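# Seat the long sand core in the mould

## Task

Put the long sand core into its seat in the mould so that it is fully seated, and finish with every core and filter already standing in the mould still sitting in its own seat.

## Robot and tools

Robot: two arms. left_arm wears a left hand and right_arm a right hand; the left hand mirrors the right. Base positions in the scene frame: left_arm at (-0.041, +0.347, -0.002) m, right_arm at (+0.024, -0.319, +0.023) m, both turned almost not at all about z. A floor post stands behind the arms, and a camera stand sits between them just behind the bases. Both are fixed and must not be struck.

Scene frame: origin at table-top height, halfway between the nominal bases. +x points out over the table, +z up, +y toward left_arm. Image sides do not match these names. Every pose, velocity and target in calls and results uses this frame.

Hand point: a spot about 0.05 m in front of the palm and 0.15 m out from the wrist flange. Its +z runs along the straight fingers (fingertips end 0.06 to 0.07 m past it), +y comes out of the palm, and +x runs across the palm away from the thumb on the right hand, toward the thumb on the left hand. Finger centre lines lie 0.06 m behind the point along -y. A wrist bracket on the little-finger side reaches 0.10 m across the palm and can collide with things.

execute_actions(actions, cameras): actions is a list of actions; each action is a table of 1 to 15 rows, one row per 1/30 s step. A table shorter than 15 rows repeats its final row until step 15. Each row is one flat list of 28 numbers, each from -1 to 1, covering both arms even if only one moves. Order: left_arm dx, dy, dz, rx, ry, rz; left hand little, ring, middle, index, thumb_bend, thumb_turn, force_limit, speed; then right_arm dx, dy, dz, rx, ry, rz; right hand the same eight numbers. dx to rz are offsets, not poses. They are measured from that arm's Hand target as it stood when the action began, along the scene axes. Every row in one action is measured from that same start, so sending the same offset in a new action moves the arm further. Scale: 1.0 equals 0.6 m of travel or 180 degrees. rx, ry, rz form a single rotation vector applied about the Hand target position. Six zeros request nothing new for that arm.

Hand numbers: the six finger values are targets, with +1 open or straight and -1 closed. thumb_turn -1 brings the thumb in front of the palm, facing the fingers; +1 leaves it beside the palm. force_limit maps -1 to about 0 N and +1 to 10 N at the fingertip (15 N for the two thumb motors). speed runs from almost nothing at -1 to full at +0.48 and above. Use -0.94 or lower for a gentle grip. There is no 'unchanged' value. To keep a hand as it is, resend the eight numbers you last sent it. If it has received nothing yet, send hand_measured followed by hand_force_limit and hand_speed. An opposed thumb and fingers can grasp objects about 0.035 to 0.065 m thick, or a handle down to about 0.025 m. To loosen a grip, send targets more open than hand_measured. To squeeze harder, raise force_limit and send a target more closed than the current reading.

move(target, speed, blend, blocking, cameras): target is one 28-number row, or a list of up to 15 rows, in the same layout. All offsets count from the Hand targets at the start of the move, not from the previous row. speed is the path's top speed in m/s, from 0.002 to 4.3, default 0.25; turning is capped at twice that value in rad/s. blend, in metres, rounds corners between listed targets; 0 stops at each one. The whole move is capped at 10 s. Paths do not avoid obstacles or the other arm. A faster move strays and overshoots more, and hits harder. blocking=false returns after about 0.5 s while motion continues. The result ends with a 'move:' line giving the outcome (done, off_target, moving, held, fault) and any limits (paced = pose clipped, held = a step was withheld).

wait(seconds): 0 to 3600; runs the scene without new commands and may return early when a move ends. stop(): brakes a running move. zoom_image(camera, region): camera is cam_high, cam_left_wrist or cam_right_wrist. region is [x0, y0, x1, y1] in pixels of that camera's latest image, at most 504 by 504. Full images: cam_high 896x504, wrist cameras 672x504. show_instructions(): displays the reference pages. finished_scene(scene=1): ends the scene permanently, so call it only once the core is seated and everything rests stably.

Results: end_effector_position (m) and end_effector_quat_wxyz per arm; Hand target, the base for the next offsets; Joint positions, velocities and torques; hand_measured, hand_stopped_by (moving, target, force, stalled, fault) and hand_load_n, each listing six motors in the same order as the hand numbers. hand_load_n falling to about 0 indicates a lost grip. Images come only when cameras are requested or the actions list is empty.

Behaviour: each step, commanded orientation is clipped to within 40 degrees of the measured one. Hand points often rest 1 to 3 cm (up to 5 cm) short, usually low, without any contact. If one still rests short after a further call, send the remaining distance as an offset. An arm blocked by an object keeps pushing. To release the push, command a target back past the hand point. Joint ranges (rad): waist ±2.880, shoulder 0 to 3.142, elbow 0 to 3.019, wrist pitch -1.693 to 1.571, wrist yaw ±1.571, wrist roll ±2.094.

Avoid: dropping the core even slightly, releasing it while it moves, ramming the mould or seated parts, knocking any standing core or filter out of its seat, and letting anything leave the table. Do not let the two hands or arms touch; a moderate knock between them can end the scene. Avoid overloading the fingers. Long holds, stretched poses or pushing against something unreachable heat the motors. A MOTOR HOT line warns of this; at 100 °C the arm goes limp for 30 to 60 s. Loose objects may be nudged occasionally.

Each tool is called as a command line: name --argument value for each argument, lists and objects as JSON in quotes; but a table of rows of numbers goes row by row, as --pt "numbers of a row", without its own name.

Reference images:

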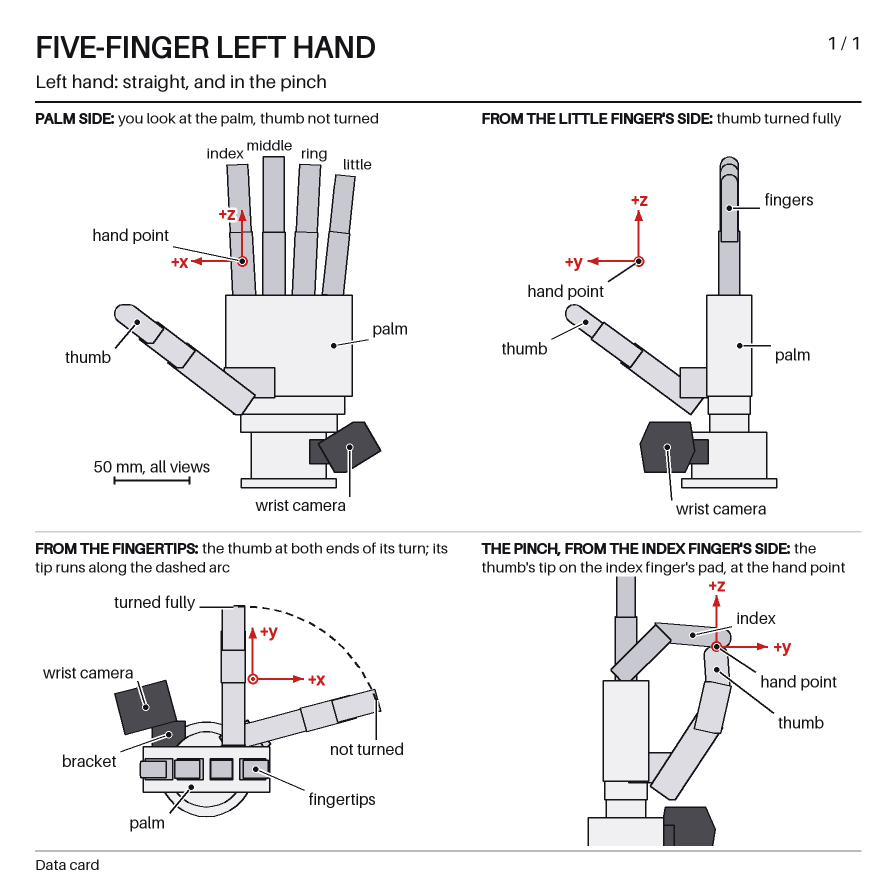

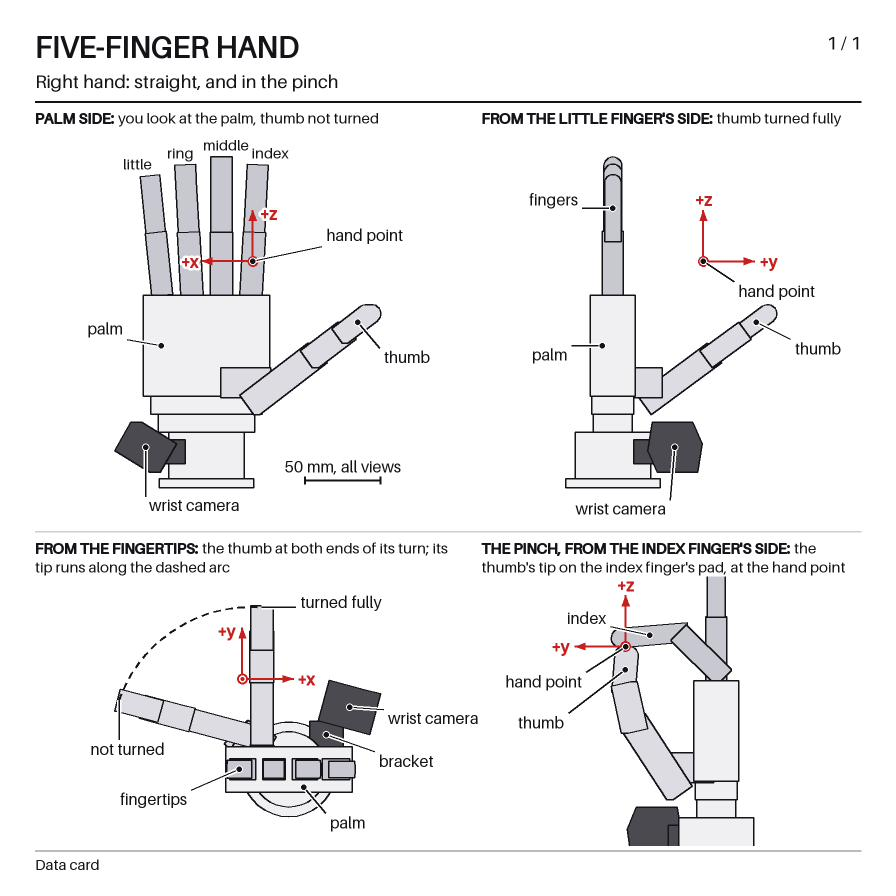

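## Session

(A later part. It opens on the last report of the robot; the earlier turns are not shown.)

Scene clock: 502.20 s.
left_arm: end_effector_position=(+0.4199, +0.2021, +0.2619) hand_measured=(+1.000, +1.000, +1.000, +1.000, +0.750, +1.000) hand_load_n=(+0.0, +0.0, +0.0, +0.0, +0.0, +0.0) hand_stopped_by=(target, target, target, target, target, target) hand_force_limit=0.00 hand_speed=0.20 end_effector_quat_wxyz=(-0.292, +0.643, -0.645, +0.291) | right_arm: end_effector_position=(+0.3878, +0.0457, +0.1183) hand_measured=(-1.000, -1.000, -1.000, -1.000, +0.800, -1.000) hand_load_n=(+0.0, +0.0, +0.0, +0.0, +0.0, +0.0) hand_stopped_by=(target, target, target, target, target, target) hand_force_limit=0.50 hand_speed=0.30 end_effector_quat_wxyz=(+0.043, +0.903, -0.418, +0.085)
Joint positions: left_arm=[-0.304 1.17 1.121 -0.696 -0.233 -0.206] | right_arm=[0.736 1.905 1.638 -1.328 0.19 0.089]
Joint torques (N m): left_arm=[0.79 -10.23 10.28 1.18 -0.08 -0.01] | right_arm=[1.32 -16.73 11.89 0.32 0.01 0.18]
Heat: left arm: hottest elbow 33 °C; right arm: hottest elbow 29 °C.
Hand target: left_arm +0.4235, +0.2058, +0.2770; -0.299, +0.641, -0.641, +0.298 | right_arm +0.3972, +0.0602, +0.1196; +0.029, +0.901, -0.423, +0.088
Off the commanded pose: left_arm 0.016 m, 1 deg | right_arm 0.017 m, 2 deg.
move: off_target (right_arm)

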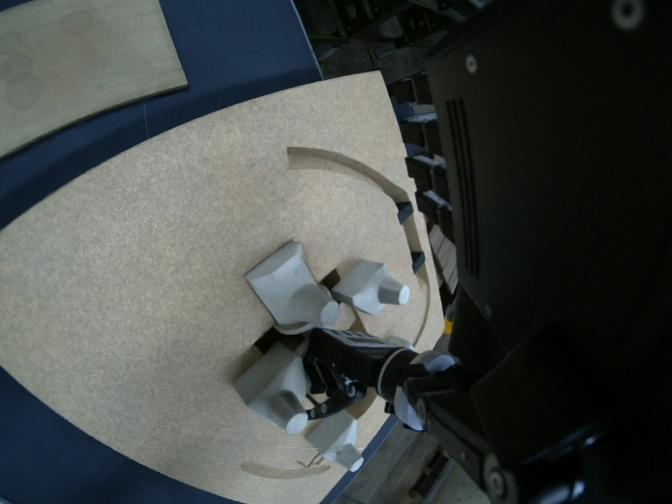

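move --target '[0,0,0,0,0,0,1,1,1,1,0.75,1,0,0.2, 0.008,-0.02,0.12,0,0,0,-1,-1,-1,-1,0.8,-1,0.5,0.3]' --speed 0.08 --cameras '["cam_left_wrist","cam_high"]'

zoom_image --camera "cam_left_wrist" --region '[230, 220, 390, 380]'

Scene clock: 504.23 s.
left_arm: end_effector_position=(+0.4199, +0.2021, +0.2619) hand_measured=(+1.000, +1.000, +1.000, +1.000, +0.750, +1.000) hand_load_n=(+0.0, +0.0, +0.0, +0.0, +0.0, +0.0) hand_stopped_by=(target, target, target, target, target, target) hand_force_limit=0.00 hand_speed=0.20 end_effector_quat_wxyz=(-0.292, +0.643, -0.645, +0.291) | right_arm: end_effector_position=(+0.3910, +0.0477, +0.1754) hand_measured=(-1.000, -1.000, -1.000, -1.000, +0.800, -1.000) hand_load_n=(+0.0, +0.0, +0.0, +0.0, +0.0, +0.0) hand_stopped_by=(target, target, target, target, target, target) hand_force_limit=0.50 hand_speed=0.30 end_effector_quat_wxyz=(+0.044, +0.903, -0.419, +0.084)
Joint positions: left_arm=[-0.304 1.17 1.121 -0.696 -0.233 -0.206] | right_arm=[0.734 1.885 1.761 -1.472 0.188 0.089]
Joint torques (N m): left_arm=[0.85 -10.23 10.28 1.22 -0.08 -0.01] | right_arm=[0.5 -18.2 12.01 -0.57 0.19 -0.11]
Heat: left arm: hottest elbow 33 °C; right arm: hottest elbow 29 °C.
Hand target: left_arm +0.4235, +0.2058, +0.2770; -0.299, +0.641, -0.641, +0.298 | right_arm +0.4021, +0.0481, +0.1917; +0.029, +0.901, -0.423, +0.088
Off the commanded pose: left_arm 0.016 m, 1 deg | right_arm 0.020 m, 2 deg.
move: off_target (right_arm)
Images, in order (width x height): cam_high 896x504, cam_left_wrist 672x504.

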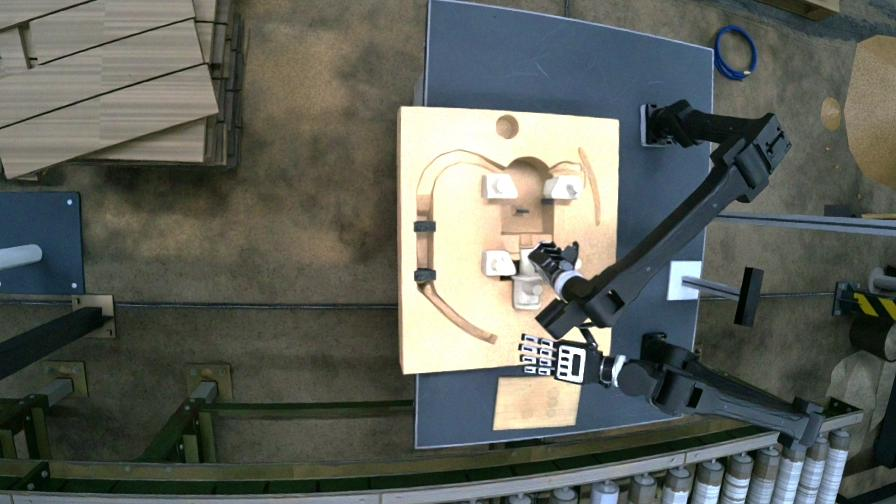

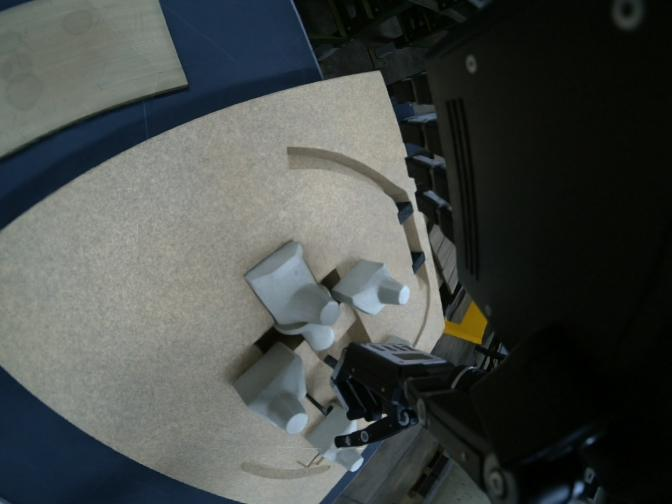

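Scaled by 3.150 from the camera's image (finer frame: 960x720).

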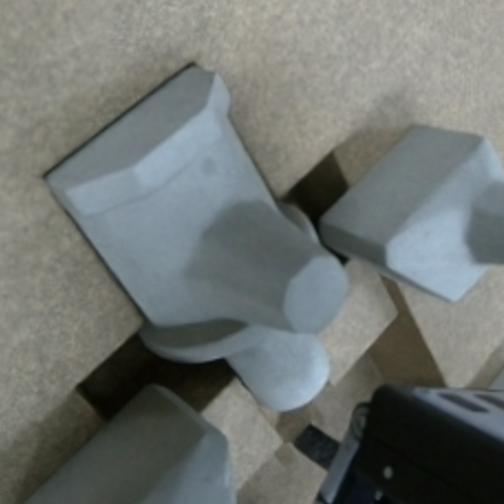

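move --pt "0 0 0 0 0 0 1 1 1 1 0.75 1 0 0.2 0 0 0.1 0 0 0 -1 -1 -1 -1 0.8 -1 0.5 0.3" --pt "0 0 0 0 0 0 1 1 1 1 0.75 1 0 0.2 0 -0.2 0.1 0 0 0 -1 -1 -1 -1 0.8 -1 0.5 0.3" --speed 0.15 --blend 0.03 --cameras '["cam_left_wrist","cam_high"]'

zoom_image --camera "cam_left_wrist" --region '[230, 220, 390, 380]'

zoom_image --camera "cam_high" --region '[470, 160, 620, 320]'

Scene clock: 506.47 s.
left_arm: end_effector_position=(+0.4199, +0.2021, +0.2619) hand_measured=(+1.000, +1.000, +1.000, +1.000, +0.750, +1.000) hand_load_n=(+0.0, +0.0, +0.0, +0.0, +0.0, +0.0) hand_stopped_by=(target, target, target, target, target, target) hand_force_limit=0.00 hand_speed=0.20 end_effector_quat_wxyz=(-0.292, +0.643, -0.645, +0.291) | right_arm: end_effector_position=(+0.3990, -0.0706, +0.2485) hand_measured=(-1.000, -1.000, -1.000, -1.000, +0.800, -1.000) hand_load_n=(+0.0, +0.0, +0.0, +0.0, +0.0, +0.0) hand_stopped_by=(target, target, target, target, target, target) hand_force_limit=0.50 hand_speed=0.30 end_effector_quat_wxyz=(+0.038, +0.901, -0.423, +0.084)
Joint positions: left_arm=[-0.304 1.17 1.121 -0.696 -0.233 -0.206] | right_arm=[0.556 1.665 1.652 -1.539 0.185 -0.084]
Joint torques (N m): left_arm=[0.97 -10.34 10.26 1.16 -0.08 -0.01] | right_arm=[1.49 -15.03 8.88 0.4 0.1 -0.04]
Heat: left arm: hottest elbow 33 °C; right arm: hottest elbow 29 °C.
Hand target: left_arm +0.4235, +0.2058, +0.2770; -0.299, +0.641, -0.641, +0.298 | right_arm +0.4020, -0.0719, +0.2517; +0.029, +0.901, -0.423, +0.088
Off the commanded pose: left_arm 0.016 m, 1 deg | right_arm 0.005 m, 1 deg.
move: done
Images, in order (width x height): cam_high 896x504, cam_left_wrist 672x504.

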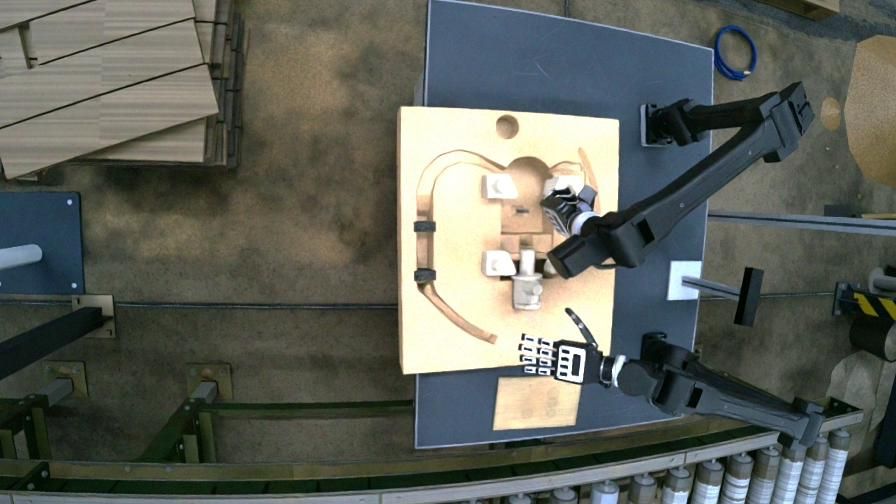

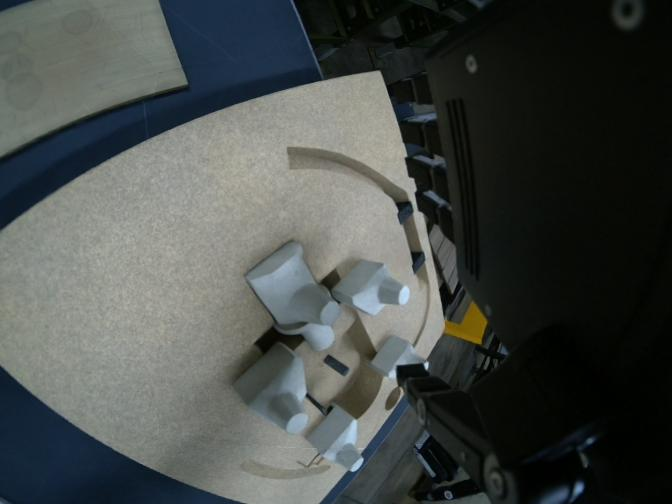

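Scaled by 3.150 from the camera's image (finer frame: 960x720).

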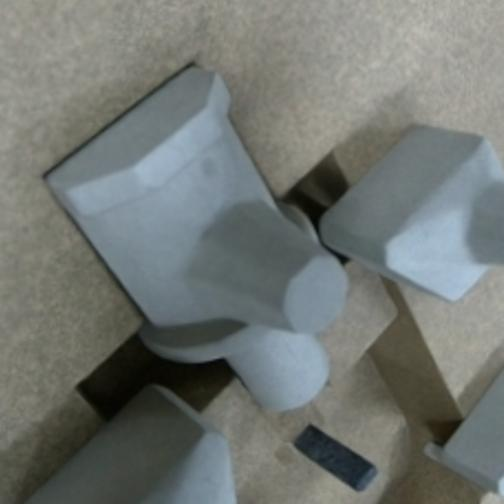

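Scaled by 3.150.

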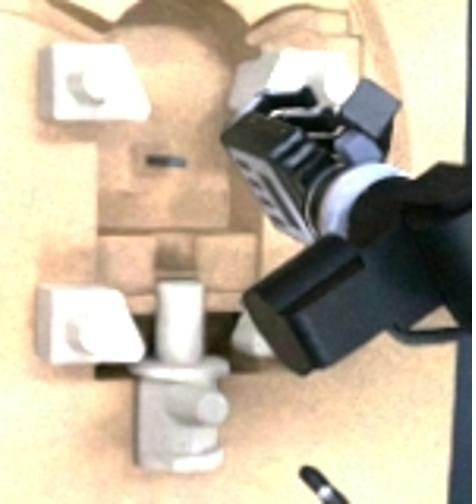

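move --pt "0 0 0 0 0 0 1 1 1 1 0.75 1 0 0.2 0.03 -0.02 0.04 0.2352 -0.0969 0.1217 1 1 1 1 0.8 -1 0 0.6" --pt "0 0 0 0 0 0 1 1 1 1 0.75 1 0 0.2 0.0523 -0.02 0.02 0.4703 -0.1938 0.2433 1 1 1 1 -0.9 -1 0 0.6" --pt "0 0 0 0 0 0 1 1 1 1 0.75 1 0 0.2 0.0523 0.009 -0.234 0.4703 -0.1938 0.2433 1 1 1 1 -0.9 -1 0 0.6" --speed '[0.4,0.4,0.15]' --cameras '["cam_right_wrist","cam_high"]'

zoom_image --camera "cam_right_wrist" --region '[290, 100, 430, 240]'

Scene clock: 515.10 s.
left_arm: end_effector_position=(+0.4199, +0.2021, +0.2619) hand_measured=(+1.000, +1.000, +1.000, +1.000, +0.750, +1.000) hand_load_n=(-0.5, +0.0, +0.0, +0.0, +0.0, +0.0) hand_stopped_by=(target, target, target, target, target, target) hand_force_limit=0.00 hand_speed=0.20 end_effector_quat_wxyz=(-0.292, +0.643, -0.645, +0.291) | right_arm: end_effector_position=(+0.4365, -0.0724, +0.1157) hand_measured=(+1.000, +1.000, +1.000, +1.000, -0.900, -1.000) hand_load_n=(+0.0, +0.0, +0.0, +0.0, +0.0, +0.0) hand_stopped_by=(target, target, target, target, target, target) hand_force_limit=0.00 hand_speed=0.60 end_effector_quat_wxyz=(+0.705, -0.707, +0.034, -0.039)
Joint positions: left_arm=[-0.304 1.17 1.121 -0.696 -0.233 -0.206] | right_arm=[0.066 1.773 0.714 1.045 -1.349 -0.021]
Joint torques (N m): left_arm=[0.85 -10.23 10.29 1.17 -0.08 -0.01] | right_arm=[2.02 -11.22 5.11 1.98 0.01 0.06]
Heat: left arm: hottest elbow 34 °C; right arm: hottest elbow 29 °C.
Hand target: left_arm +0.4235, +0.2058, +0.2770; -0.299, +0.641, -0.641, +0.298 | right_arm +0.4335, -0.0665, +0.1114; +0.706, -0.707, +0.031, -0.033
Off the commanded pose: left_arm 0.016 m, 1 deg | right_arm 0.008 m, 1 deg.
move: done
Images, in order (width x height): cam_high 896x504, cam_right_wrist 672x504.

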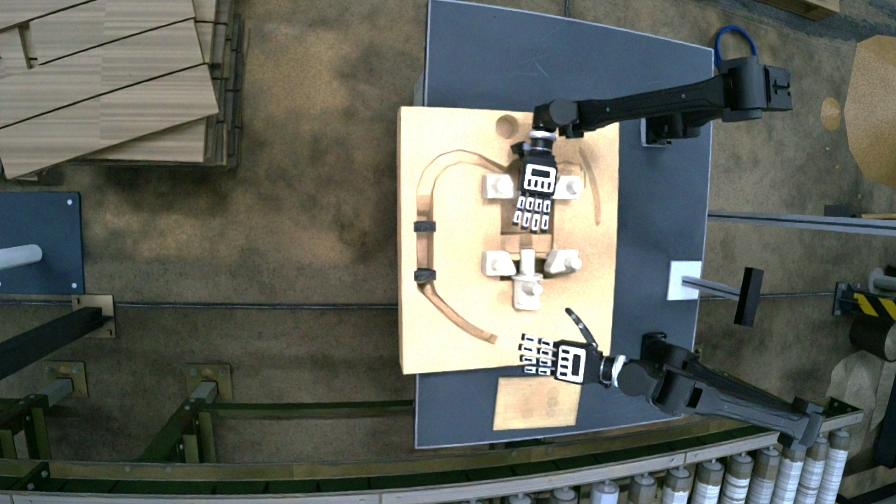

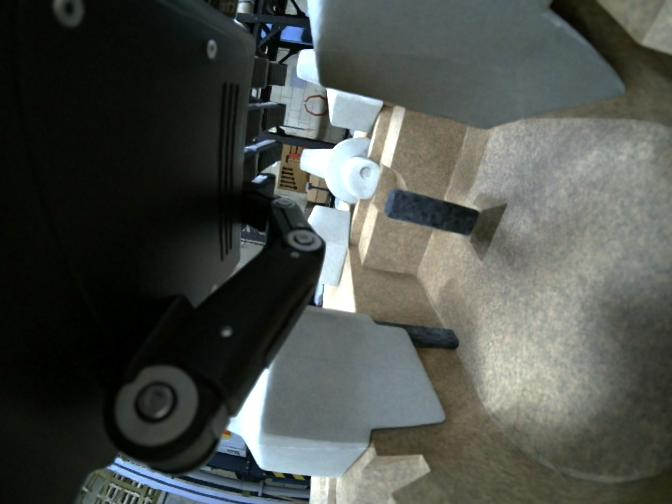

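Scaled by 3.600 from the camera's image (finer frame: 960x720).

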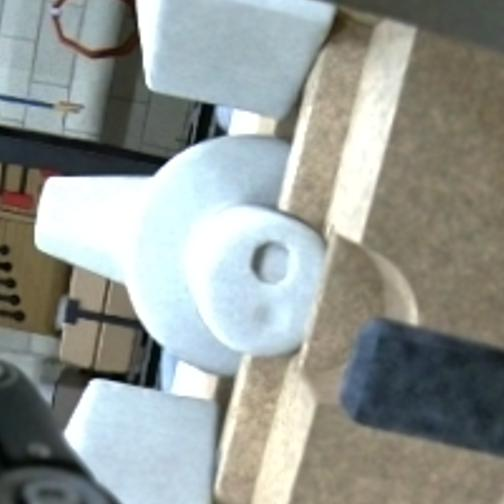

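zoom_image --camera "cam_right_wrist" --region '[320, 110, 410, 230]'

zoom_image --camera "cam_high" --region '[490, 220, 590, 320]'

Scaled by 4.200 from the camera's image (finer frame: 960x720).

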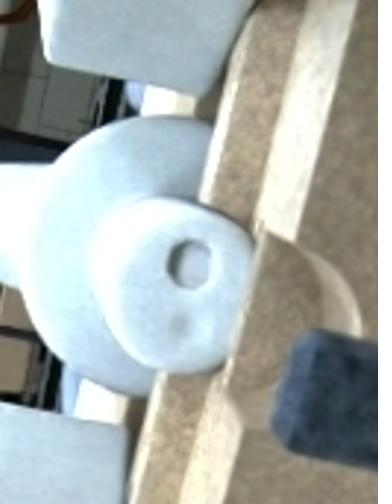

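Scaled by 5.040.

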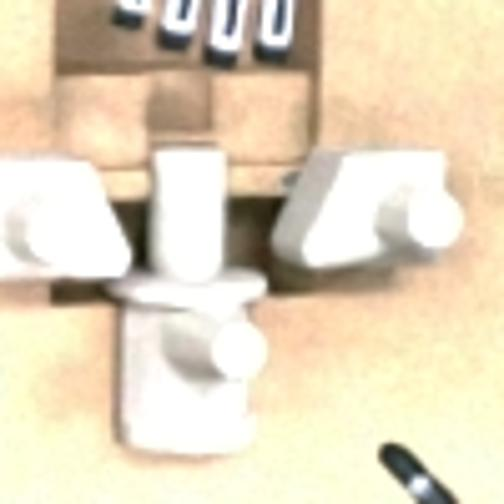

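move --pt "0.02 0.02 -0.03 -0.1191 -0.2022 -0.3244 1 1 1 1 0.75 1 0 0.2 0 0 0 0 0 0 1 1 1 1 -0.9 -1 0 0.6" --pt "0.036 -0.01 -0.203 -0.1191 -0.2022 -0.3244 1 1 1 1 0.75 1 0 0.2 0 0 0 0 0 0 1 1 1 1 -0.9 -1 0 0.6" --speed '[0.4,0.15]' --cameras '["cam_left_wrist","cam_high"]'

zoom_image --camera "cam_left_wrist" --region '[230, 180, 420, 340]'

Scene clock: 520.40 s.
left_arm: end_effector_position=(+0.4481, +0.2048, +0.1591) hand_measured=(+1.000, +1.000, +1.000, +1.000, +0.750, +1.000) hand_load_n=(+0.5, +0.0, +0.0, +0.0, +0.0, +0.0) hand_stopped_by=(target, target, target, target, target, target) hand_force_limit=0.00 hand_speed=0.20 end_effector_quat_wxyz=(+0.183, -0.176, +0.683, -0.685) | right_arm: end_effector_position=(+0.4364, -0.0724, +0.1158) hand_measured=(+1.000, +1.000, +1.000, +1.000, -0.900, -1.000) hand_load_n=(+0.0, +0.0, +0.0, +0.0, +0.0, +0.0) hand_stopped_by=(target, target, target, target, target, target) hand_force_limit=0.00 hand_speed=0.60 end_effector_quat_wxyz=(+0.705, -0.707, +0.034, -0.038)
Joint positions: left_arm=[0.108 1.59 0.735 0.867 1.158 -0.002] | right_arm=[0.066 1.773 0.714 1.045 -1.349 -0.02]
Joint torques (N m): left_arm=[-0.56 -11.99 5.41 1.92 -0.07 -0.19] | right_arm=[1.85 -10.93 5 1.94 0.04 0.13]
Heat: left arm: hottest elbow 34 °C; right arm: hottest elbow 28 °C.
Hand target: left_arm +0.4452, +0.1998, +0.1554; +0.178, -0.176, +0.683, -0.686 | right_arm +0.4335, -0.0665, +0.1114; +0.706, -0.707, +0.031, -0.033
Off the commanded pose: left_arm 0.007 m, 1 deg | right_arm 0.008 m, 1 deg.
move: done
Images, in order (width x height): cam_high 896x504, cam_left_wrist 672x504.

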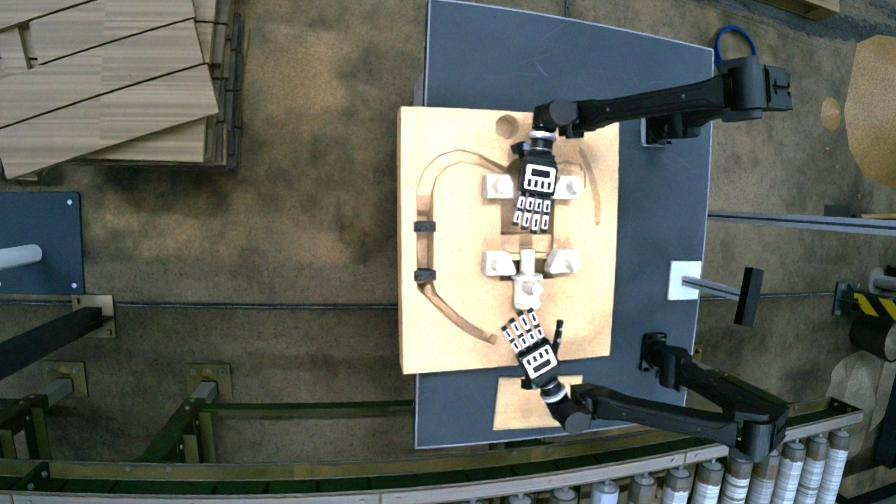

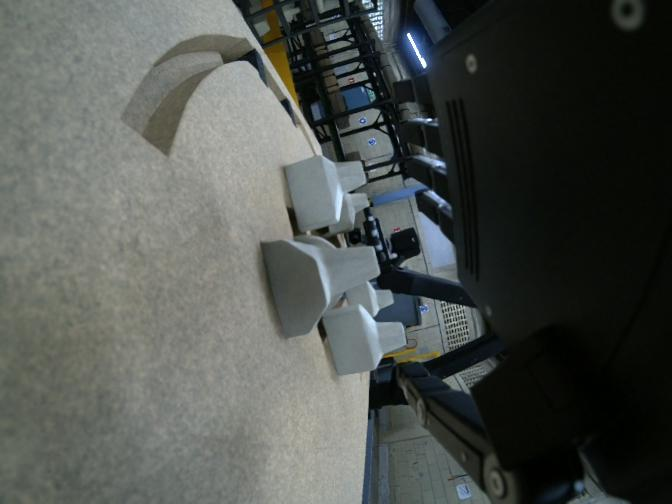

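Scaled by 2.653 from the camera's image (finer frame: 960x720).

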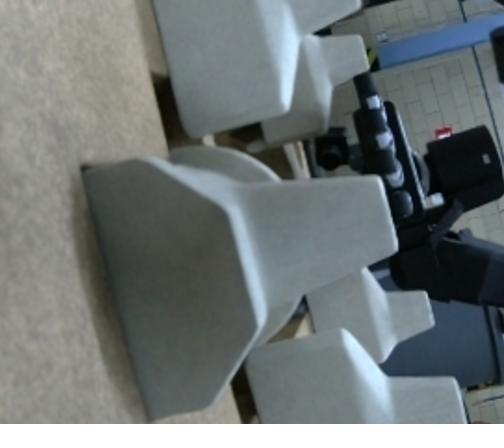

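move --pt "-0.01 0.0 0.16 0 0 0 1 1 1 1 0.75 1 0 0.2 0 0 0 0 0 0 1 1 1 1 -0.9 -1 0 0.6" --pt "-0.02 0.0 0.2 0.2742 0.3513 0.2147 -1 -1 -1 -1 0.9 1 0.5 0.5 0 0 0 0 0 0 1 1 1 1 -0.9 -1 0 0.6" --pt "-0.022 -0.1046 0.09 0.2742 0.3513 0.2147 -1 -1 -1 -1 0.9 1 0.5 0.5 0 0 0 0 0 0 1 1 1 1 -0.9 -1 0 0.6" --speed '[0.2,0.4,0.15]' --cameras '["cam_left_wrist","cam_high"]'

Scene clock: 527.30 s.
left_arm: end_effector_position=(+0.4312, +0.1399, +0.2147) hand_measured=(-1.000, -1.000, -1.000, -1.000, +0.900, +1.000) hand_load_n=(+0.0, +0.0, +0.5, +0.0, -0.5, +0.0) hand_stopped_by=(target, target, target, target, target, target) hand_force_limit=0.50 hand_speed=0.50 end_effector_quat_wxyz=(+0.064, -0.604, +0.790, -0.083) | right_arm: end_effector_position=(+0.4364, -0.0724, +0.1158) hand_measured=(+1.000, +1.000, +1.000, +1.000, -0.900, -1.000) hand_load_n=(+0.0, +0.0, +0.0, +0.0, +0.0, +0.0) hand_stopped_by=(target, target, target, target, target, target) hand_force_limit=0.00 hand_speed=0.60 end_effector_quat_wxyz=(+0.705, -0.707, +0.034, -0.038)
Joint positions: left_arm=[-0.343 1.686 1.666 -1.342 -0.019 -0.084] | right_arm=[0.066 1.773 0.714 1.045 -1.349 -0.02]
Joint torques (N m): left_arm=[-0.21 -16.73 7.31 1.05 -0.12 -0.13] | right_arm=[2.49 -11.34 5.04 1.85 0.08 0.07]
Heat: left arm: hottest elbow 34 °C; right arm: hottest elbow 28 °C.
Hand target: left_arm +0.4319, +0.1370, +0.2093; +0.064, -0.606, +0.788, -0.082 | right_arm +0.4335, -0.0665, +0.1114; +0.706, -0.707, +0.031, -0.033
Off the commanded pose: left_arm 0.006 m, 0 deg | right_arm 0.008 m, 1 deg.
move: done; target 2's new numbers were sent with left_arm's hand 0.018 m and 2 deg from that target
Images, in order (width x height): cam_high 896x504, cam_left_wrist 672x504.

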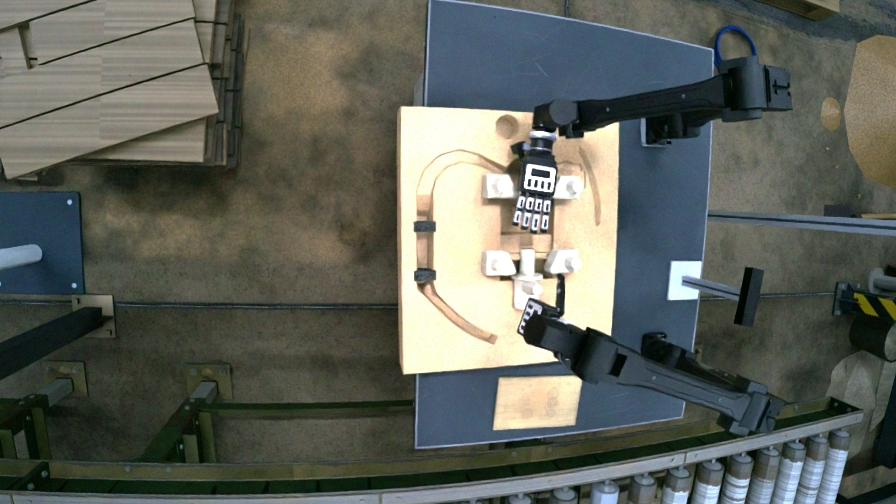

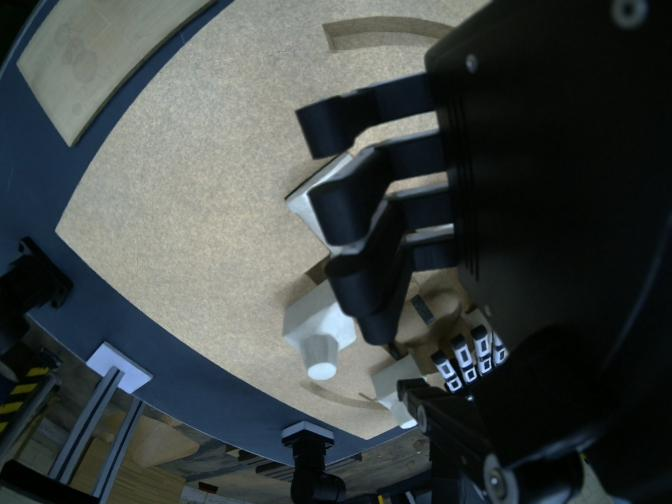

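move --pt "0 0.0 -0.12 0 0 0 -1 -1 -1 -1 0.9 1 0.5 0.5 0 0 0 0 0 0 1 1 1 1 -0.9 -1 0 0.6" --pt "0 0.0 -0.155 0 0 0 -1 -1 -1 -1 0.9 1 0.5 0.5 0 0 0 0 0 0 1 1 1 1 -0.9 -1 0 0.6" --speed '[0.12,0.03]' --cameras '["cam_left_wrist"]'

Scene clock: 529.67 s.
left_arm: end_effector_position=(+0.4343, +0.1391, +0.1301) hand_measured=(-1.000, -1.000, -1.000, -1.000, +0.900, +1.000) hand_load_n=(+0.0, +0.5, +0.0, +0.0, +0.0, +0.0) hand_stopped_by=(target, target, target, target, target, target) hand_force_limit=0.50 hand_speed=0.50 end_effector_quat_wxyz=(+0.070, -0.604, +0.789, -0.091) | right_arm: end_effector_position=(+0.4364, -0.0724, +0.1158) hand_measured=(+1.000, +1.000, +1.000, +1.000, -0.900, -1.000) hand_load_n=(+0.0, +0.0, +0.0, +0.0, +0.0, +0.0) hand_stopped_by=(target, target, target, target, target, target) hand_force_limit=0.00 hand_speed=0.60 end_effector_quat_wxyz=(+0.705, -0.707, +0.034, -0.038)
Joint positions: left_arm=[-0.343 1.709 1.472 -1.106 -0.021 -0.085] | right_arm=[0.066 1.773 0.714 1.045 -1.349 -0.02]
Joint torques (N m): left_arm=[-0.15 -15.56 6.78 1.06 -0.06 -0.17] | right_arm=[2.2 -11.11 4.94 1.83 0.02 0.08]
Heat: left arm: hottest elbow 34 °C; right arm: hottest elbow 28 °C.
Hand target: left_arm +0.4320, +0.1370, +0.1164; +0.064, -0.606, +0.788, -0.082 | right_arm +0.4335, -0.0665, +0.1114; +0.706, -0.707, +0.031, -0.033
Off the commanded pose: left_arm 0.014 m, 1 deg | right_arm 0.008 m, 1 deg.
move: off_target (left_arm)

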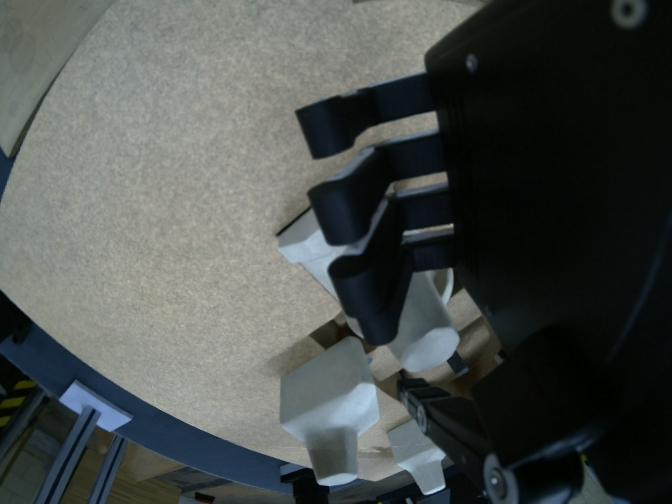

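move --target '[0,0.0,-0.04,0,0,0,-1,-1,-1,-1,0.9,1,0.5,0.5, 0,0,0,0,0,0,1,1,1,1,-0.9,-1,0,0.6]' --speed 0.03 --cameras '["cam_left_wrist","cam_right_wrist"]'

zoom_image --camera "cam_right_wrist" --region '[320, 110, 410, 230]'

Scene clock: 531.17 s.
left_arm: end_effector_position=(+0.4423, +0.1362, +0.1216) hand_measured=(-1.000, -1.000, -1.000, -1.000, +0.900, +1.000) hand_load_n=(+0.0, +0.0, +0.0, -2.0, +0.0, +0.0) hand_stopped_by=(target, target, target, target, target, target) hand_force_limit=0.50 hand_speed=0.50 end_effector_quat_wxyz=(+0.081, -0.604, +0.786, -0.107) | right_arm: end_effector_position=(+0.4364, -0.0724, +0.1158) hand_measured=(+1.000, +1.000, +1.000, +1.000, -0.900, -1.000) hand_load_n=(-0.5, +0.0, +0.0, +0.0, +0.5, +0.0) hand_stopped_by=(target, target, target, target, target, target) hand_force_limit=0.00 hand_speed=0.60 end_effector_quat_wxyz=(+0.705, -0.707, +0.034, -0.038)
Joint positions: left_arm=[-0.343 1.709 1.448 -1.043 -0.022 -0.087] | right_arm=[0.066 1.773 0.714 1.045 -1.349 -0.02]
Joint torques (N m): left_arm=[-0.26 -14.39 5.55 0.94 -0.03 -0.14] | right_arm=[1.85 -10.93 5.22 2.04 0.05 0.08]
Heat: left arm: hottest elbow 34 °C; right arm: hottest elbow 28 °C.
Hand target: left_arm +0.4320, +0.1370, +0.0924; +0.064, -0.606, +0.788, -0.082 | right_arm +0.4335, -0.0665, +0.1114; +0.706, -0.707, +0.031, -0.033
Off the commanded pose: left_arm 0.031 m, 3 deg | right_arm 0.008 m, 1 deg.
move: off_target (left_arm)

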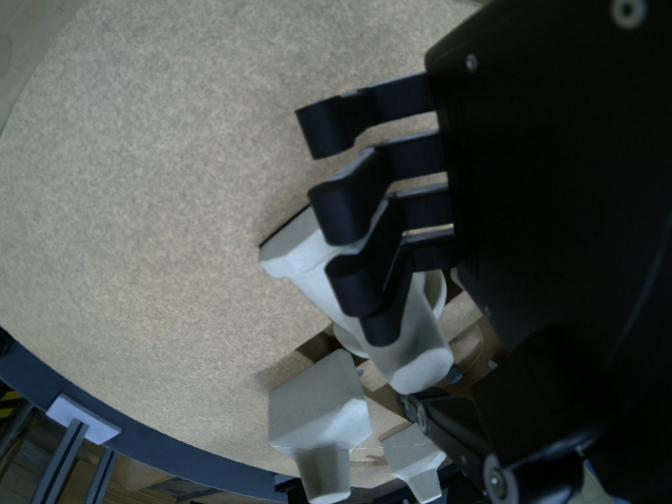

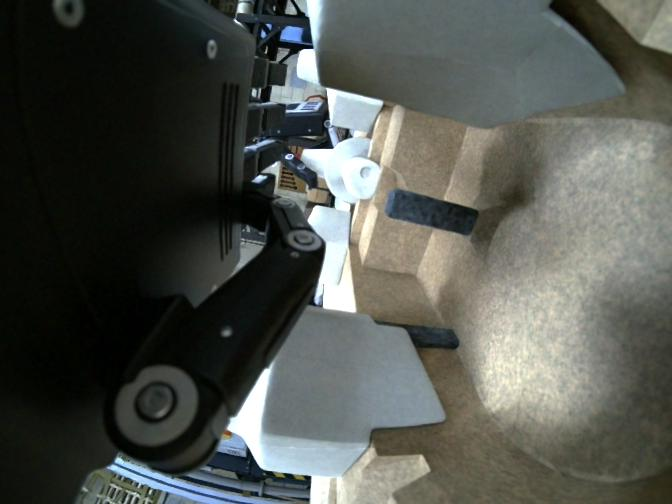

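Scaled by 4.200 from the camera's image (finer frame: 960x720).

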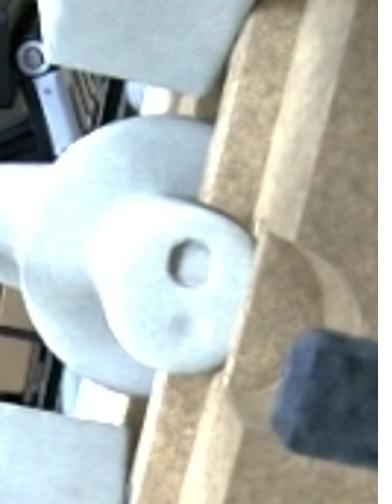

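move --target '[-0.015,0.0,-0.05,0,0,0,-1,-1,-1,-1,0.9,1,0.5,0.5, 0,0,0,0,0,0,1,1,1,1,-0.9,-1,0,0.6]' --speed 0.03 --cameras '["cam_left_wrist","cam_right_wrist"]'

zoom_image --camera "cam_right_wrist" --region '[320, 110, 410, 230]'

zoom_image --camera "cam_left_wrist" --region '[240, 180, 480, 420]'

Scene clock: 533.13 s.
left_arm: end_effector_position=(+0.4458, +0.1342, +0.1168) hand_measured=(-1.000, -1.000, -1.000, -1.000, +0.900, +1.000) hand_load_n=(+0.0, +0.0, +0.0, -2.5, +1.0, +0.0) hand_stopped_by=(target, target, target, target, target, target) hand_force_limit=0.50 hand_speed=0.50 end_effector_quat_wxyz=(+0.096, -0.606, +0.779, -0.132) | right_arm: end_effector_position=(+0.4364, -0.0724, +0.1158) hand_measured=(+1.000, +1.000, +1.000, +1.000, -0.900, -1.000) hand_load_n=(+0.0, -0.5, +0.0, +0.0, +0.5, +0.0) hand_stopped_by=(target, target, target, target, target, target) hand_force_limit=0.00 hand_speed=0.60 end_effector_quat_wxyz=(+0.705, -0.707, +0.034, -0.038)
Joint positions: left_arm=[-0.343 1.682 1.396 -0.958 -0.022 -0.098] | right_arm=[0.066 1.773 0.714 1.045 -1.349 -0.02]
Joint torques (N m): left_arm=[-0.56 -11.69 3.95 0.69 -0.08 -0.09] | right_arm=[2.61 -10.17 5.08 1.89 0.06 0.1]
Heat: left arm: hottest elbow 34 °C; right arm: hottest elbow 28 °C.
Hand target: left_arm +0.4229, +0.1370, +0.0623; +0.064, -0.606, +0.788, -0.082 | right_arm +0.4335, -0.0665, +0.1114; +0.706, -0.707, +0.031, -0.033
Off the commanded pose: left_arm 0.059 m, 7 deg | right_arm 0.008 m, 1 deg.
move: off_target (left_arm)

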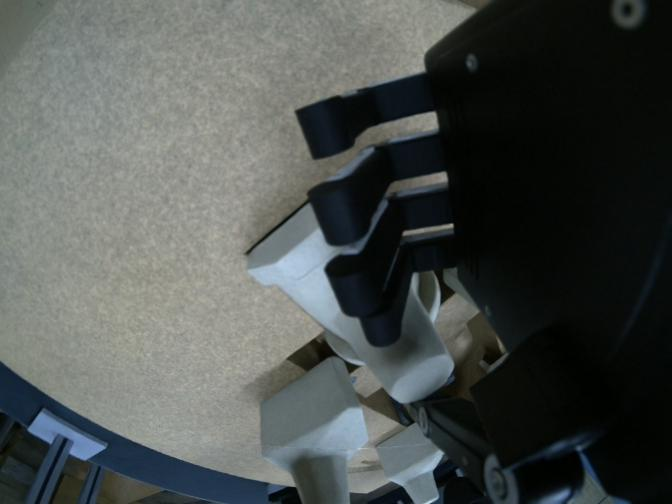

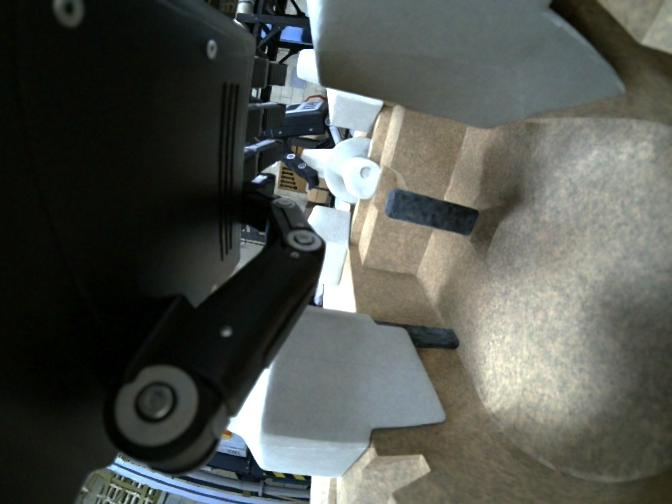

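Scaled by 4.200 from the camera's image (finer frame: 960x720).

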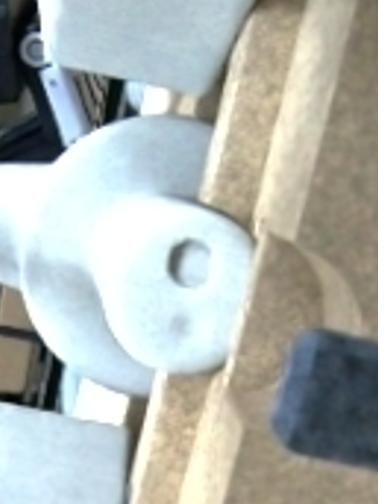

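Scaled by 2.100 from the camera's image (finer frame: 960x720).

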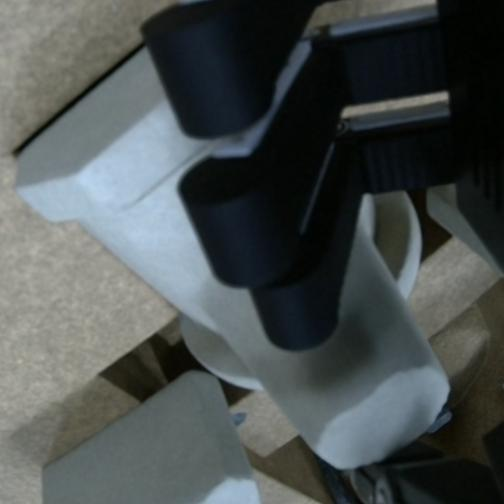

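move --pt "0.01 0.02 0.24 0 0 0 -1 -1 -1 -1 0.9 1 0.5 0.5 0 0 0 0 0 0 1 1 1 1 -0.9 -1 0 0.6" --pt "0.025 0.1047 0.32 -0.2742 -0.3513 -0.2147 1 1 1 1 0.75 1 0 0.5 0 0 0 0 0 0 1 1 1 1 -0.9 -1 0 0.6" --speed '[0.1,0.4]' --cameras '["cam_high"]'

Scene clock: 540.07 s.
left_arm: end_effector_position=(+0.4376, +0.1957, +0.2631) hand_measured=(+1.000, +1.000, +1.000, +1.000, +0.750, +1.000) hand_load_n=(+0.0, +0.0, +0.0, +0.0, +0.0, +0.0) hand_stopped_by=(target, target, target, target, target, target) hand_force_limit=0.00 hand_speed=0.50 end_effector_quat_wxyz=(+0.181, -0.167, +0.684, -0.687) | right_arm: end_effector_position=(+0.4364, -0.0724, +0.1158) hand_measured=(+1.000, +1.000, +1.000, +1.000, -0.900, -1.000) hand_load_n=(+0.0, +0.0, +0.0, +0.0, +0.0, +0.0) hand_stopped_by=(target, target, target, target, target, target) hand_force_limit=0.00 hand_speed=0.60 end_effector_quat_wxyz=(+0.705, -0.707, +0.034, -0.038)
Joint positions: left_arm=[0.091 1.36 0.831 0.55 1.155 -0.002] | right_arm=[0.066 1.773 0.714 1.045 -1.349 -0.02]
Joint torques (N m): left_arm=[0.85 -9.99 6.63 1.94 0.06 -0.17] | right_arm=[2.08 -10.81 5.09 1.84 0.08 0.1]
Heat: left arm: hottest elbow 33 °C; right arm: hottest shoulder 27 °C.
Hand target: left_arm +0.4380, +0.1999, +0.2542; +0.178, -0.177, +0.683, -0.686 | right_arm +0.4335, -0.0665, +0.1114; +0.706, -0.707, +0.031, -0.033
Off the commanded pose: left_arm 0.010 m, 1 deg | right_arm 0.008 m, 1 deg.
move: done

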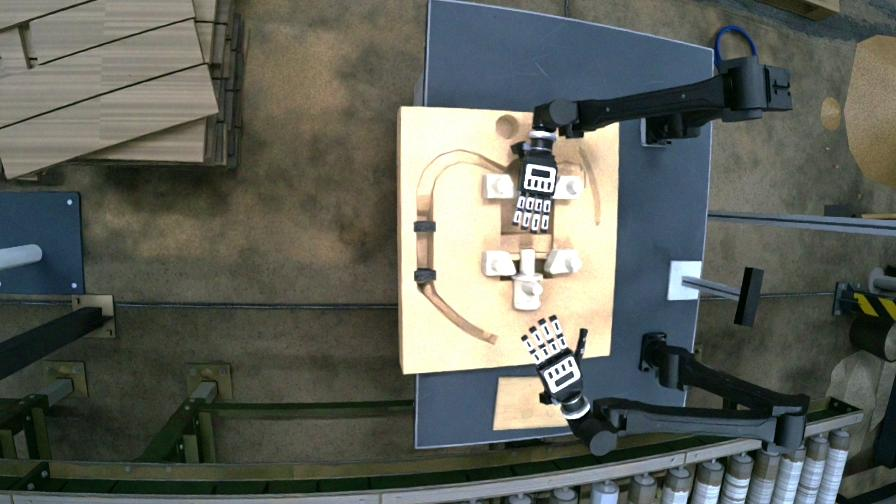

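Now down to the end-on view pose.

move --target '[0.012,0.0,-0.1647,0,0,0,1,1,1,1,0.75,1,0,0.5, 0,0,0,0,0,0,1,1,1,1,-0.9,-1,0,0.6]' --speed 0.15 --cameras '["cam_left_wrist","cam_right_wrist"]'

zoom_image --camera "cam_left_wrist" --region '[240, 210, 370, 360]'

zoom_image --camera "cam_right_wrist" --region '[320, 110, 410, 230]'

Scene clock: 541.73 s.
left_arm: end_effector_position=(+0.4460, +0.1964, +0.1592) hand_measured=(+1.000, +1.000, +1.000, +1.000, +0.750, +1.000) hand_load_n=(+0.0, +0.0, +0.0, -0.5, +0.0, +0.0) hand_stopped_by=(target, target, target, target, target, target) hand_force_limit=0.00 hand_speed=0.50 end_effector_quat_wxyz=(+0.178, -0.171, +0.684, -0.686) | right_arm: end_effector_position=(+0.4364, -0.0724, +0.1158) hand_measured=(+1.000, +1.000, +1.000, +1.000, -0.900, -1.000) hand_load_n=(-0.5, +0.0, +0.0, +0.0, +0.0, +0.0) hand_stopped_by=(target, target, target, target, target, target) hand_force_limit=0.00 hand_speed=0.60 end_effector_quat_wxyz=(+0.705, -0.707, +0.034, -0.038)
Joint positions: left_arm=[0.091 1.59 0.735 0.866 1.155 -0.001] | right_arm=[0.066 1.773 0.714 1.045 -1.349 -0.02]
Joint torques (N m): left_arm=[0.79 -11.99 5.39 1.95 0.02 -0.18] | right_arm=[2.02 -10.46 5.29 1.92 0 0.11]
Heat: left arm: hottest elbow 33 °C; right arm: hottest shoulder 27 °C.
Hand target: left_arm +0.4452, +0.1999, +0.1555; +0.178, -0.176, +0.683, -0.686 | right_arm +0.4335, -0.0665, +0.1114; +0.706, -0.707, +0.031, -0.033
Off the commanded pose: left_arm 0.005 m, 1 deg | right_arm 0.008 m, 1 deg.
move: done

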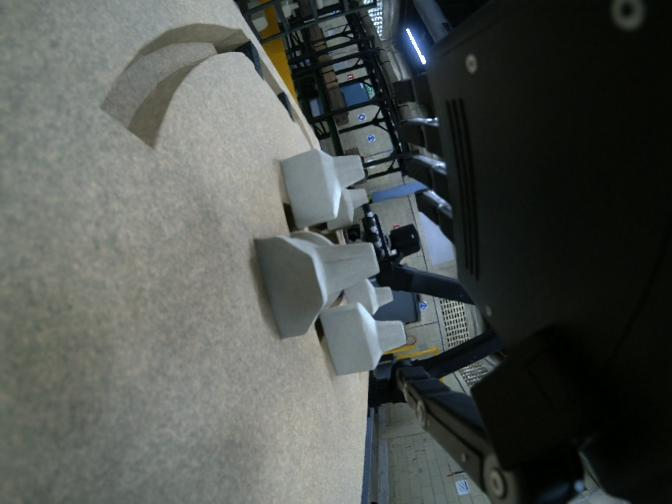

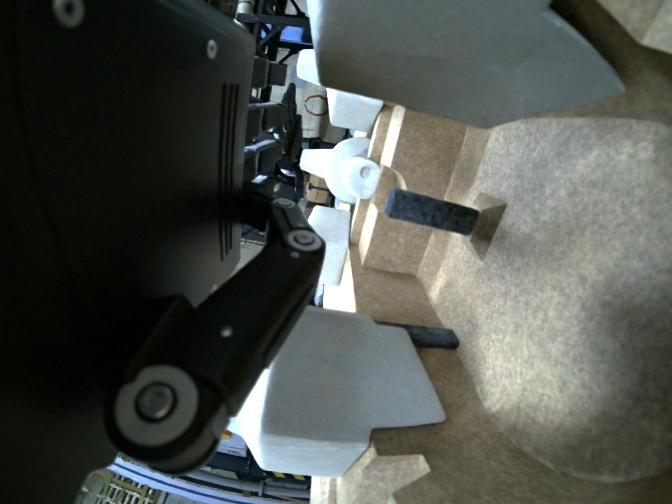

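Scaled by 3.360 from the camera's image (finer frame: 960x720).

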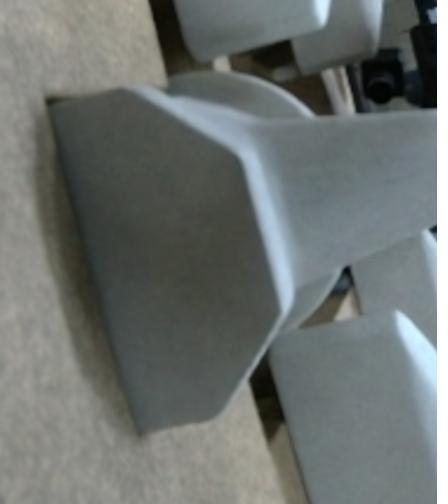

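Scaled by 4.200 from the camera's image (finer frame: 960x720).

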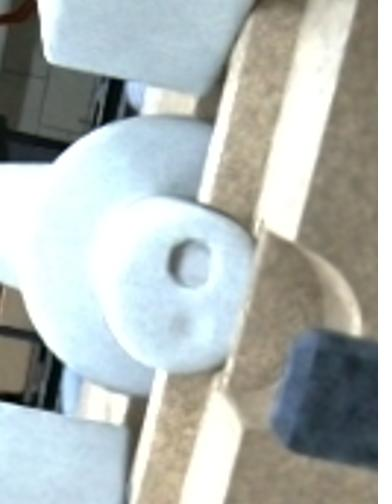

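move --pt "-0.01 0.0 0.16 0 0 0 1 1 1 1 0.75 1 0 0.5 0 0 0.24 0 0 0 1 1 1 1 0.8 -1 0.5 0.6" --pt "-0.02 -0.02 0.15 0.2742 0.3513 0.2147 -1 -1 -1 -1 0.9 1 0.5 0.5 -0.05 0 0.24 -0.4703 0.1938 -0.2433 -1 -1 -1 -1 0.8 -1 0.5 0.6" --speed '[0.2,0.4]' --cameras '["cam_high"]'

Scene clock: 549.67 s.
left_arm: end_effector_position=(+0.4222, +0.1951, +0.2317) hand_measured=(-1.000, -1.000, -1.000, -1.000, +0.900, +1.000) hand_load_n=(+0.0, +0.0, +0.0, +0.0, +0.0, +0.0) hand_stopped_by=(target, target, target, target, target, target) hand_force_limit=0.50 hand_speed=0.50 end_effector_quat_wxyz=(+0.055, -0.607, +0.790, -0.070) | right_arm: end_effector_position=(+0.3987, -0.0759, +0.2457) hand_measured=(-1.000, -1.000, -1.000, -1.000, +0.800, -1.000) hand_load_n=(+0.0, +0.0, +0.0, +0.0, +0.0, +0.0) hand_stopped_by=(target, target, target, target, target, target) hand_force_limit=0.50 hand_speed=0.60 end_effector_quat_wxyz=(+0.037, +0.901, -0.423, +0.082)
Joint positions: left_arm=[-0.246 1.642 1.653 -1.405 0 0.007] | right_arm=[0.546 1.657 1.634 -1.529 0.18 -0.094]
Joint torques (N m): left_arm=[-0.44 -15.5 11.3 0.36 -0.09 -0.17] | right_arm=[1.14 -13.86 12.3 -0.4 0.26 0.09]
Heat: left arm: hottest elbow 34 °C; right arm: hottest elbow 28 °C.
Hand target: left_arm +0.4332, +0.1879, +0.2455; +0.064, -0.606, +0.788, -0.082 | right_arm +0.4035, -0.0666, +0.2553; +0.029, +0.901, -0.423, +0.088
Off the commanded pose: left_arm 0.019 m, 2 deg | right_arm 0.014 m, 1 deg.
move: off_target (left_arm, right_arm); target 2's new numbers were sent with left_arm's hand 0.019 m and 2 deg from that target

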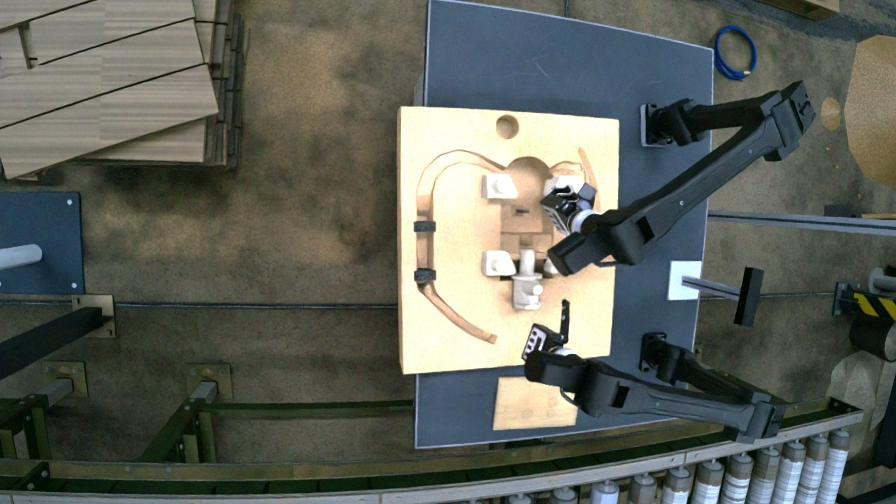

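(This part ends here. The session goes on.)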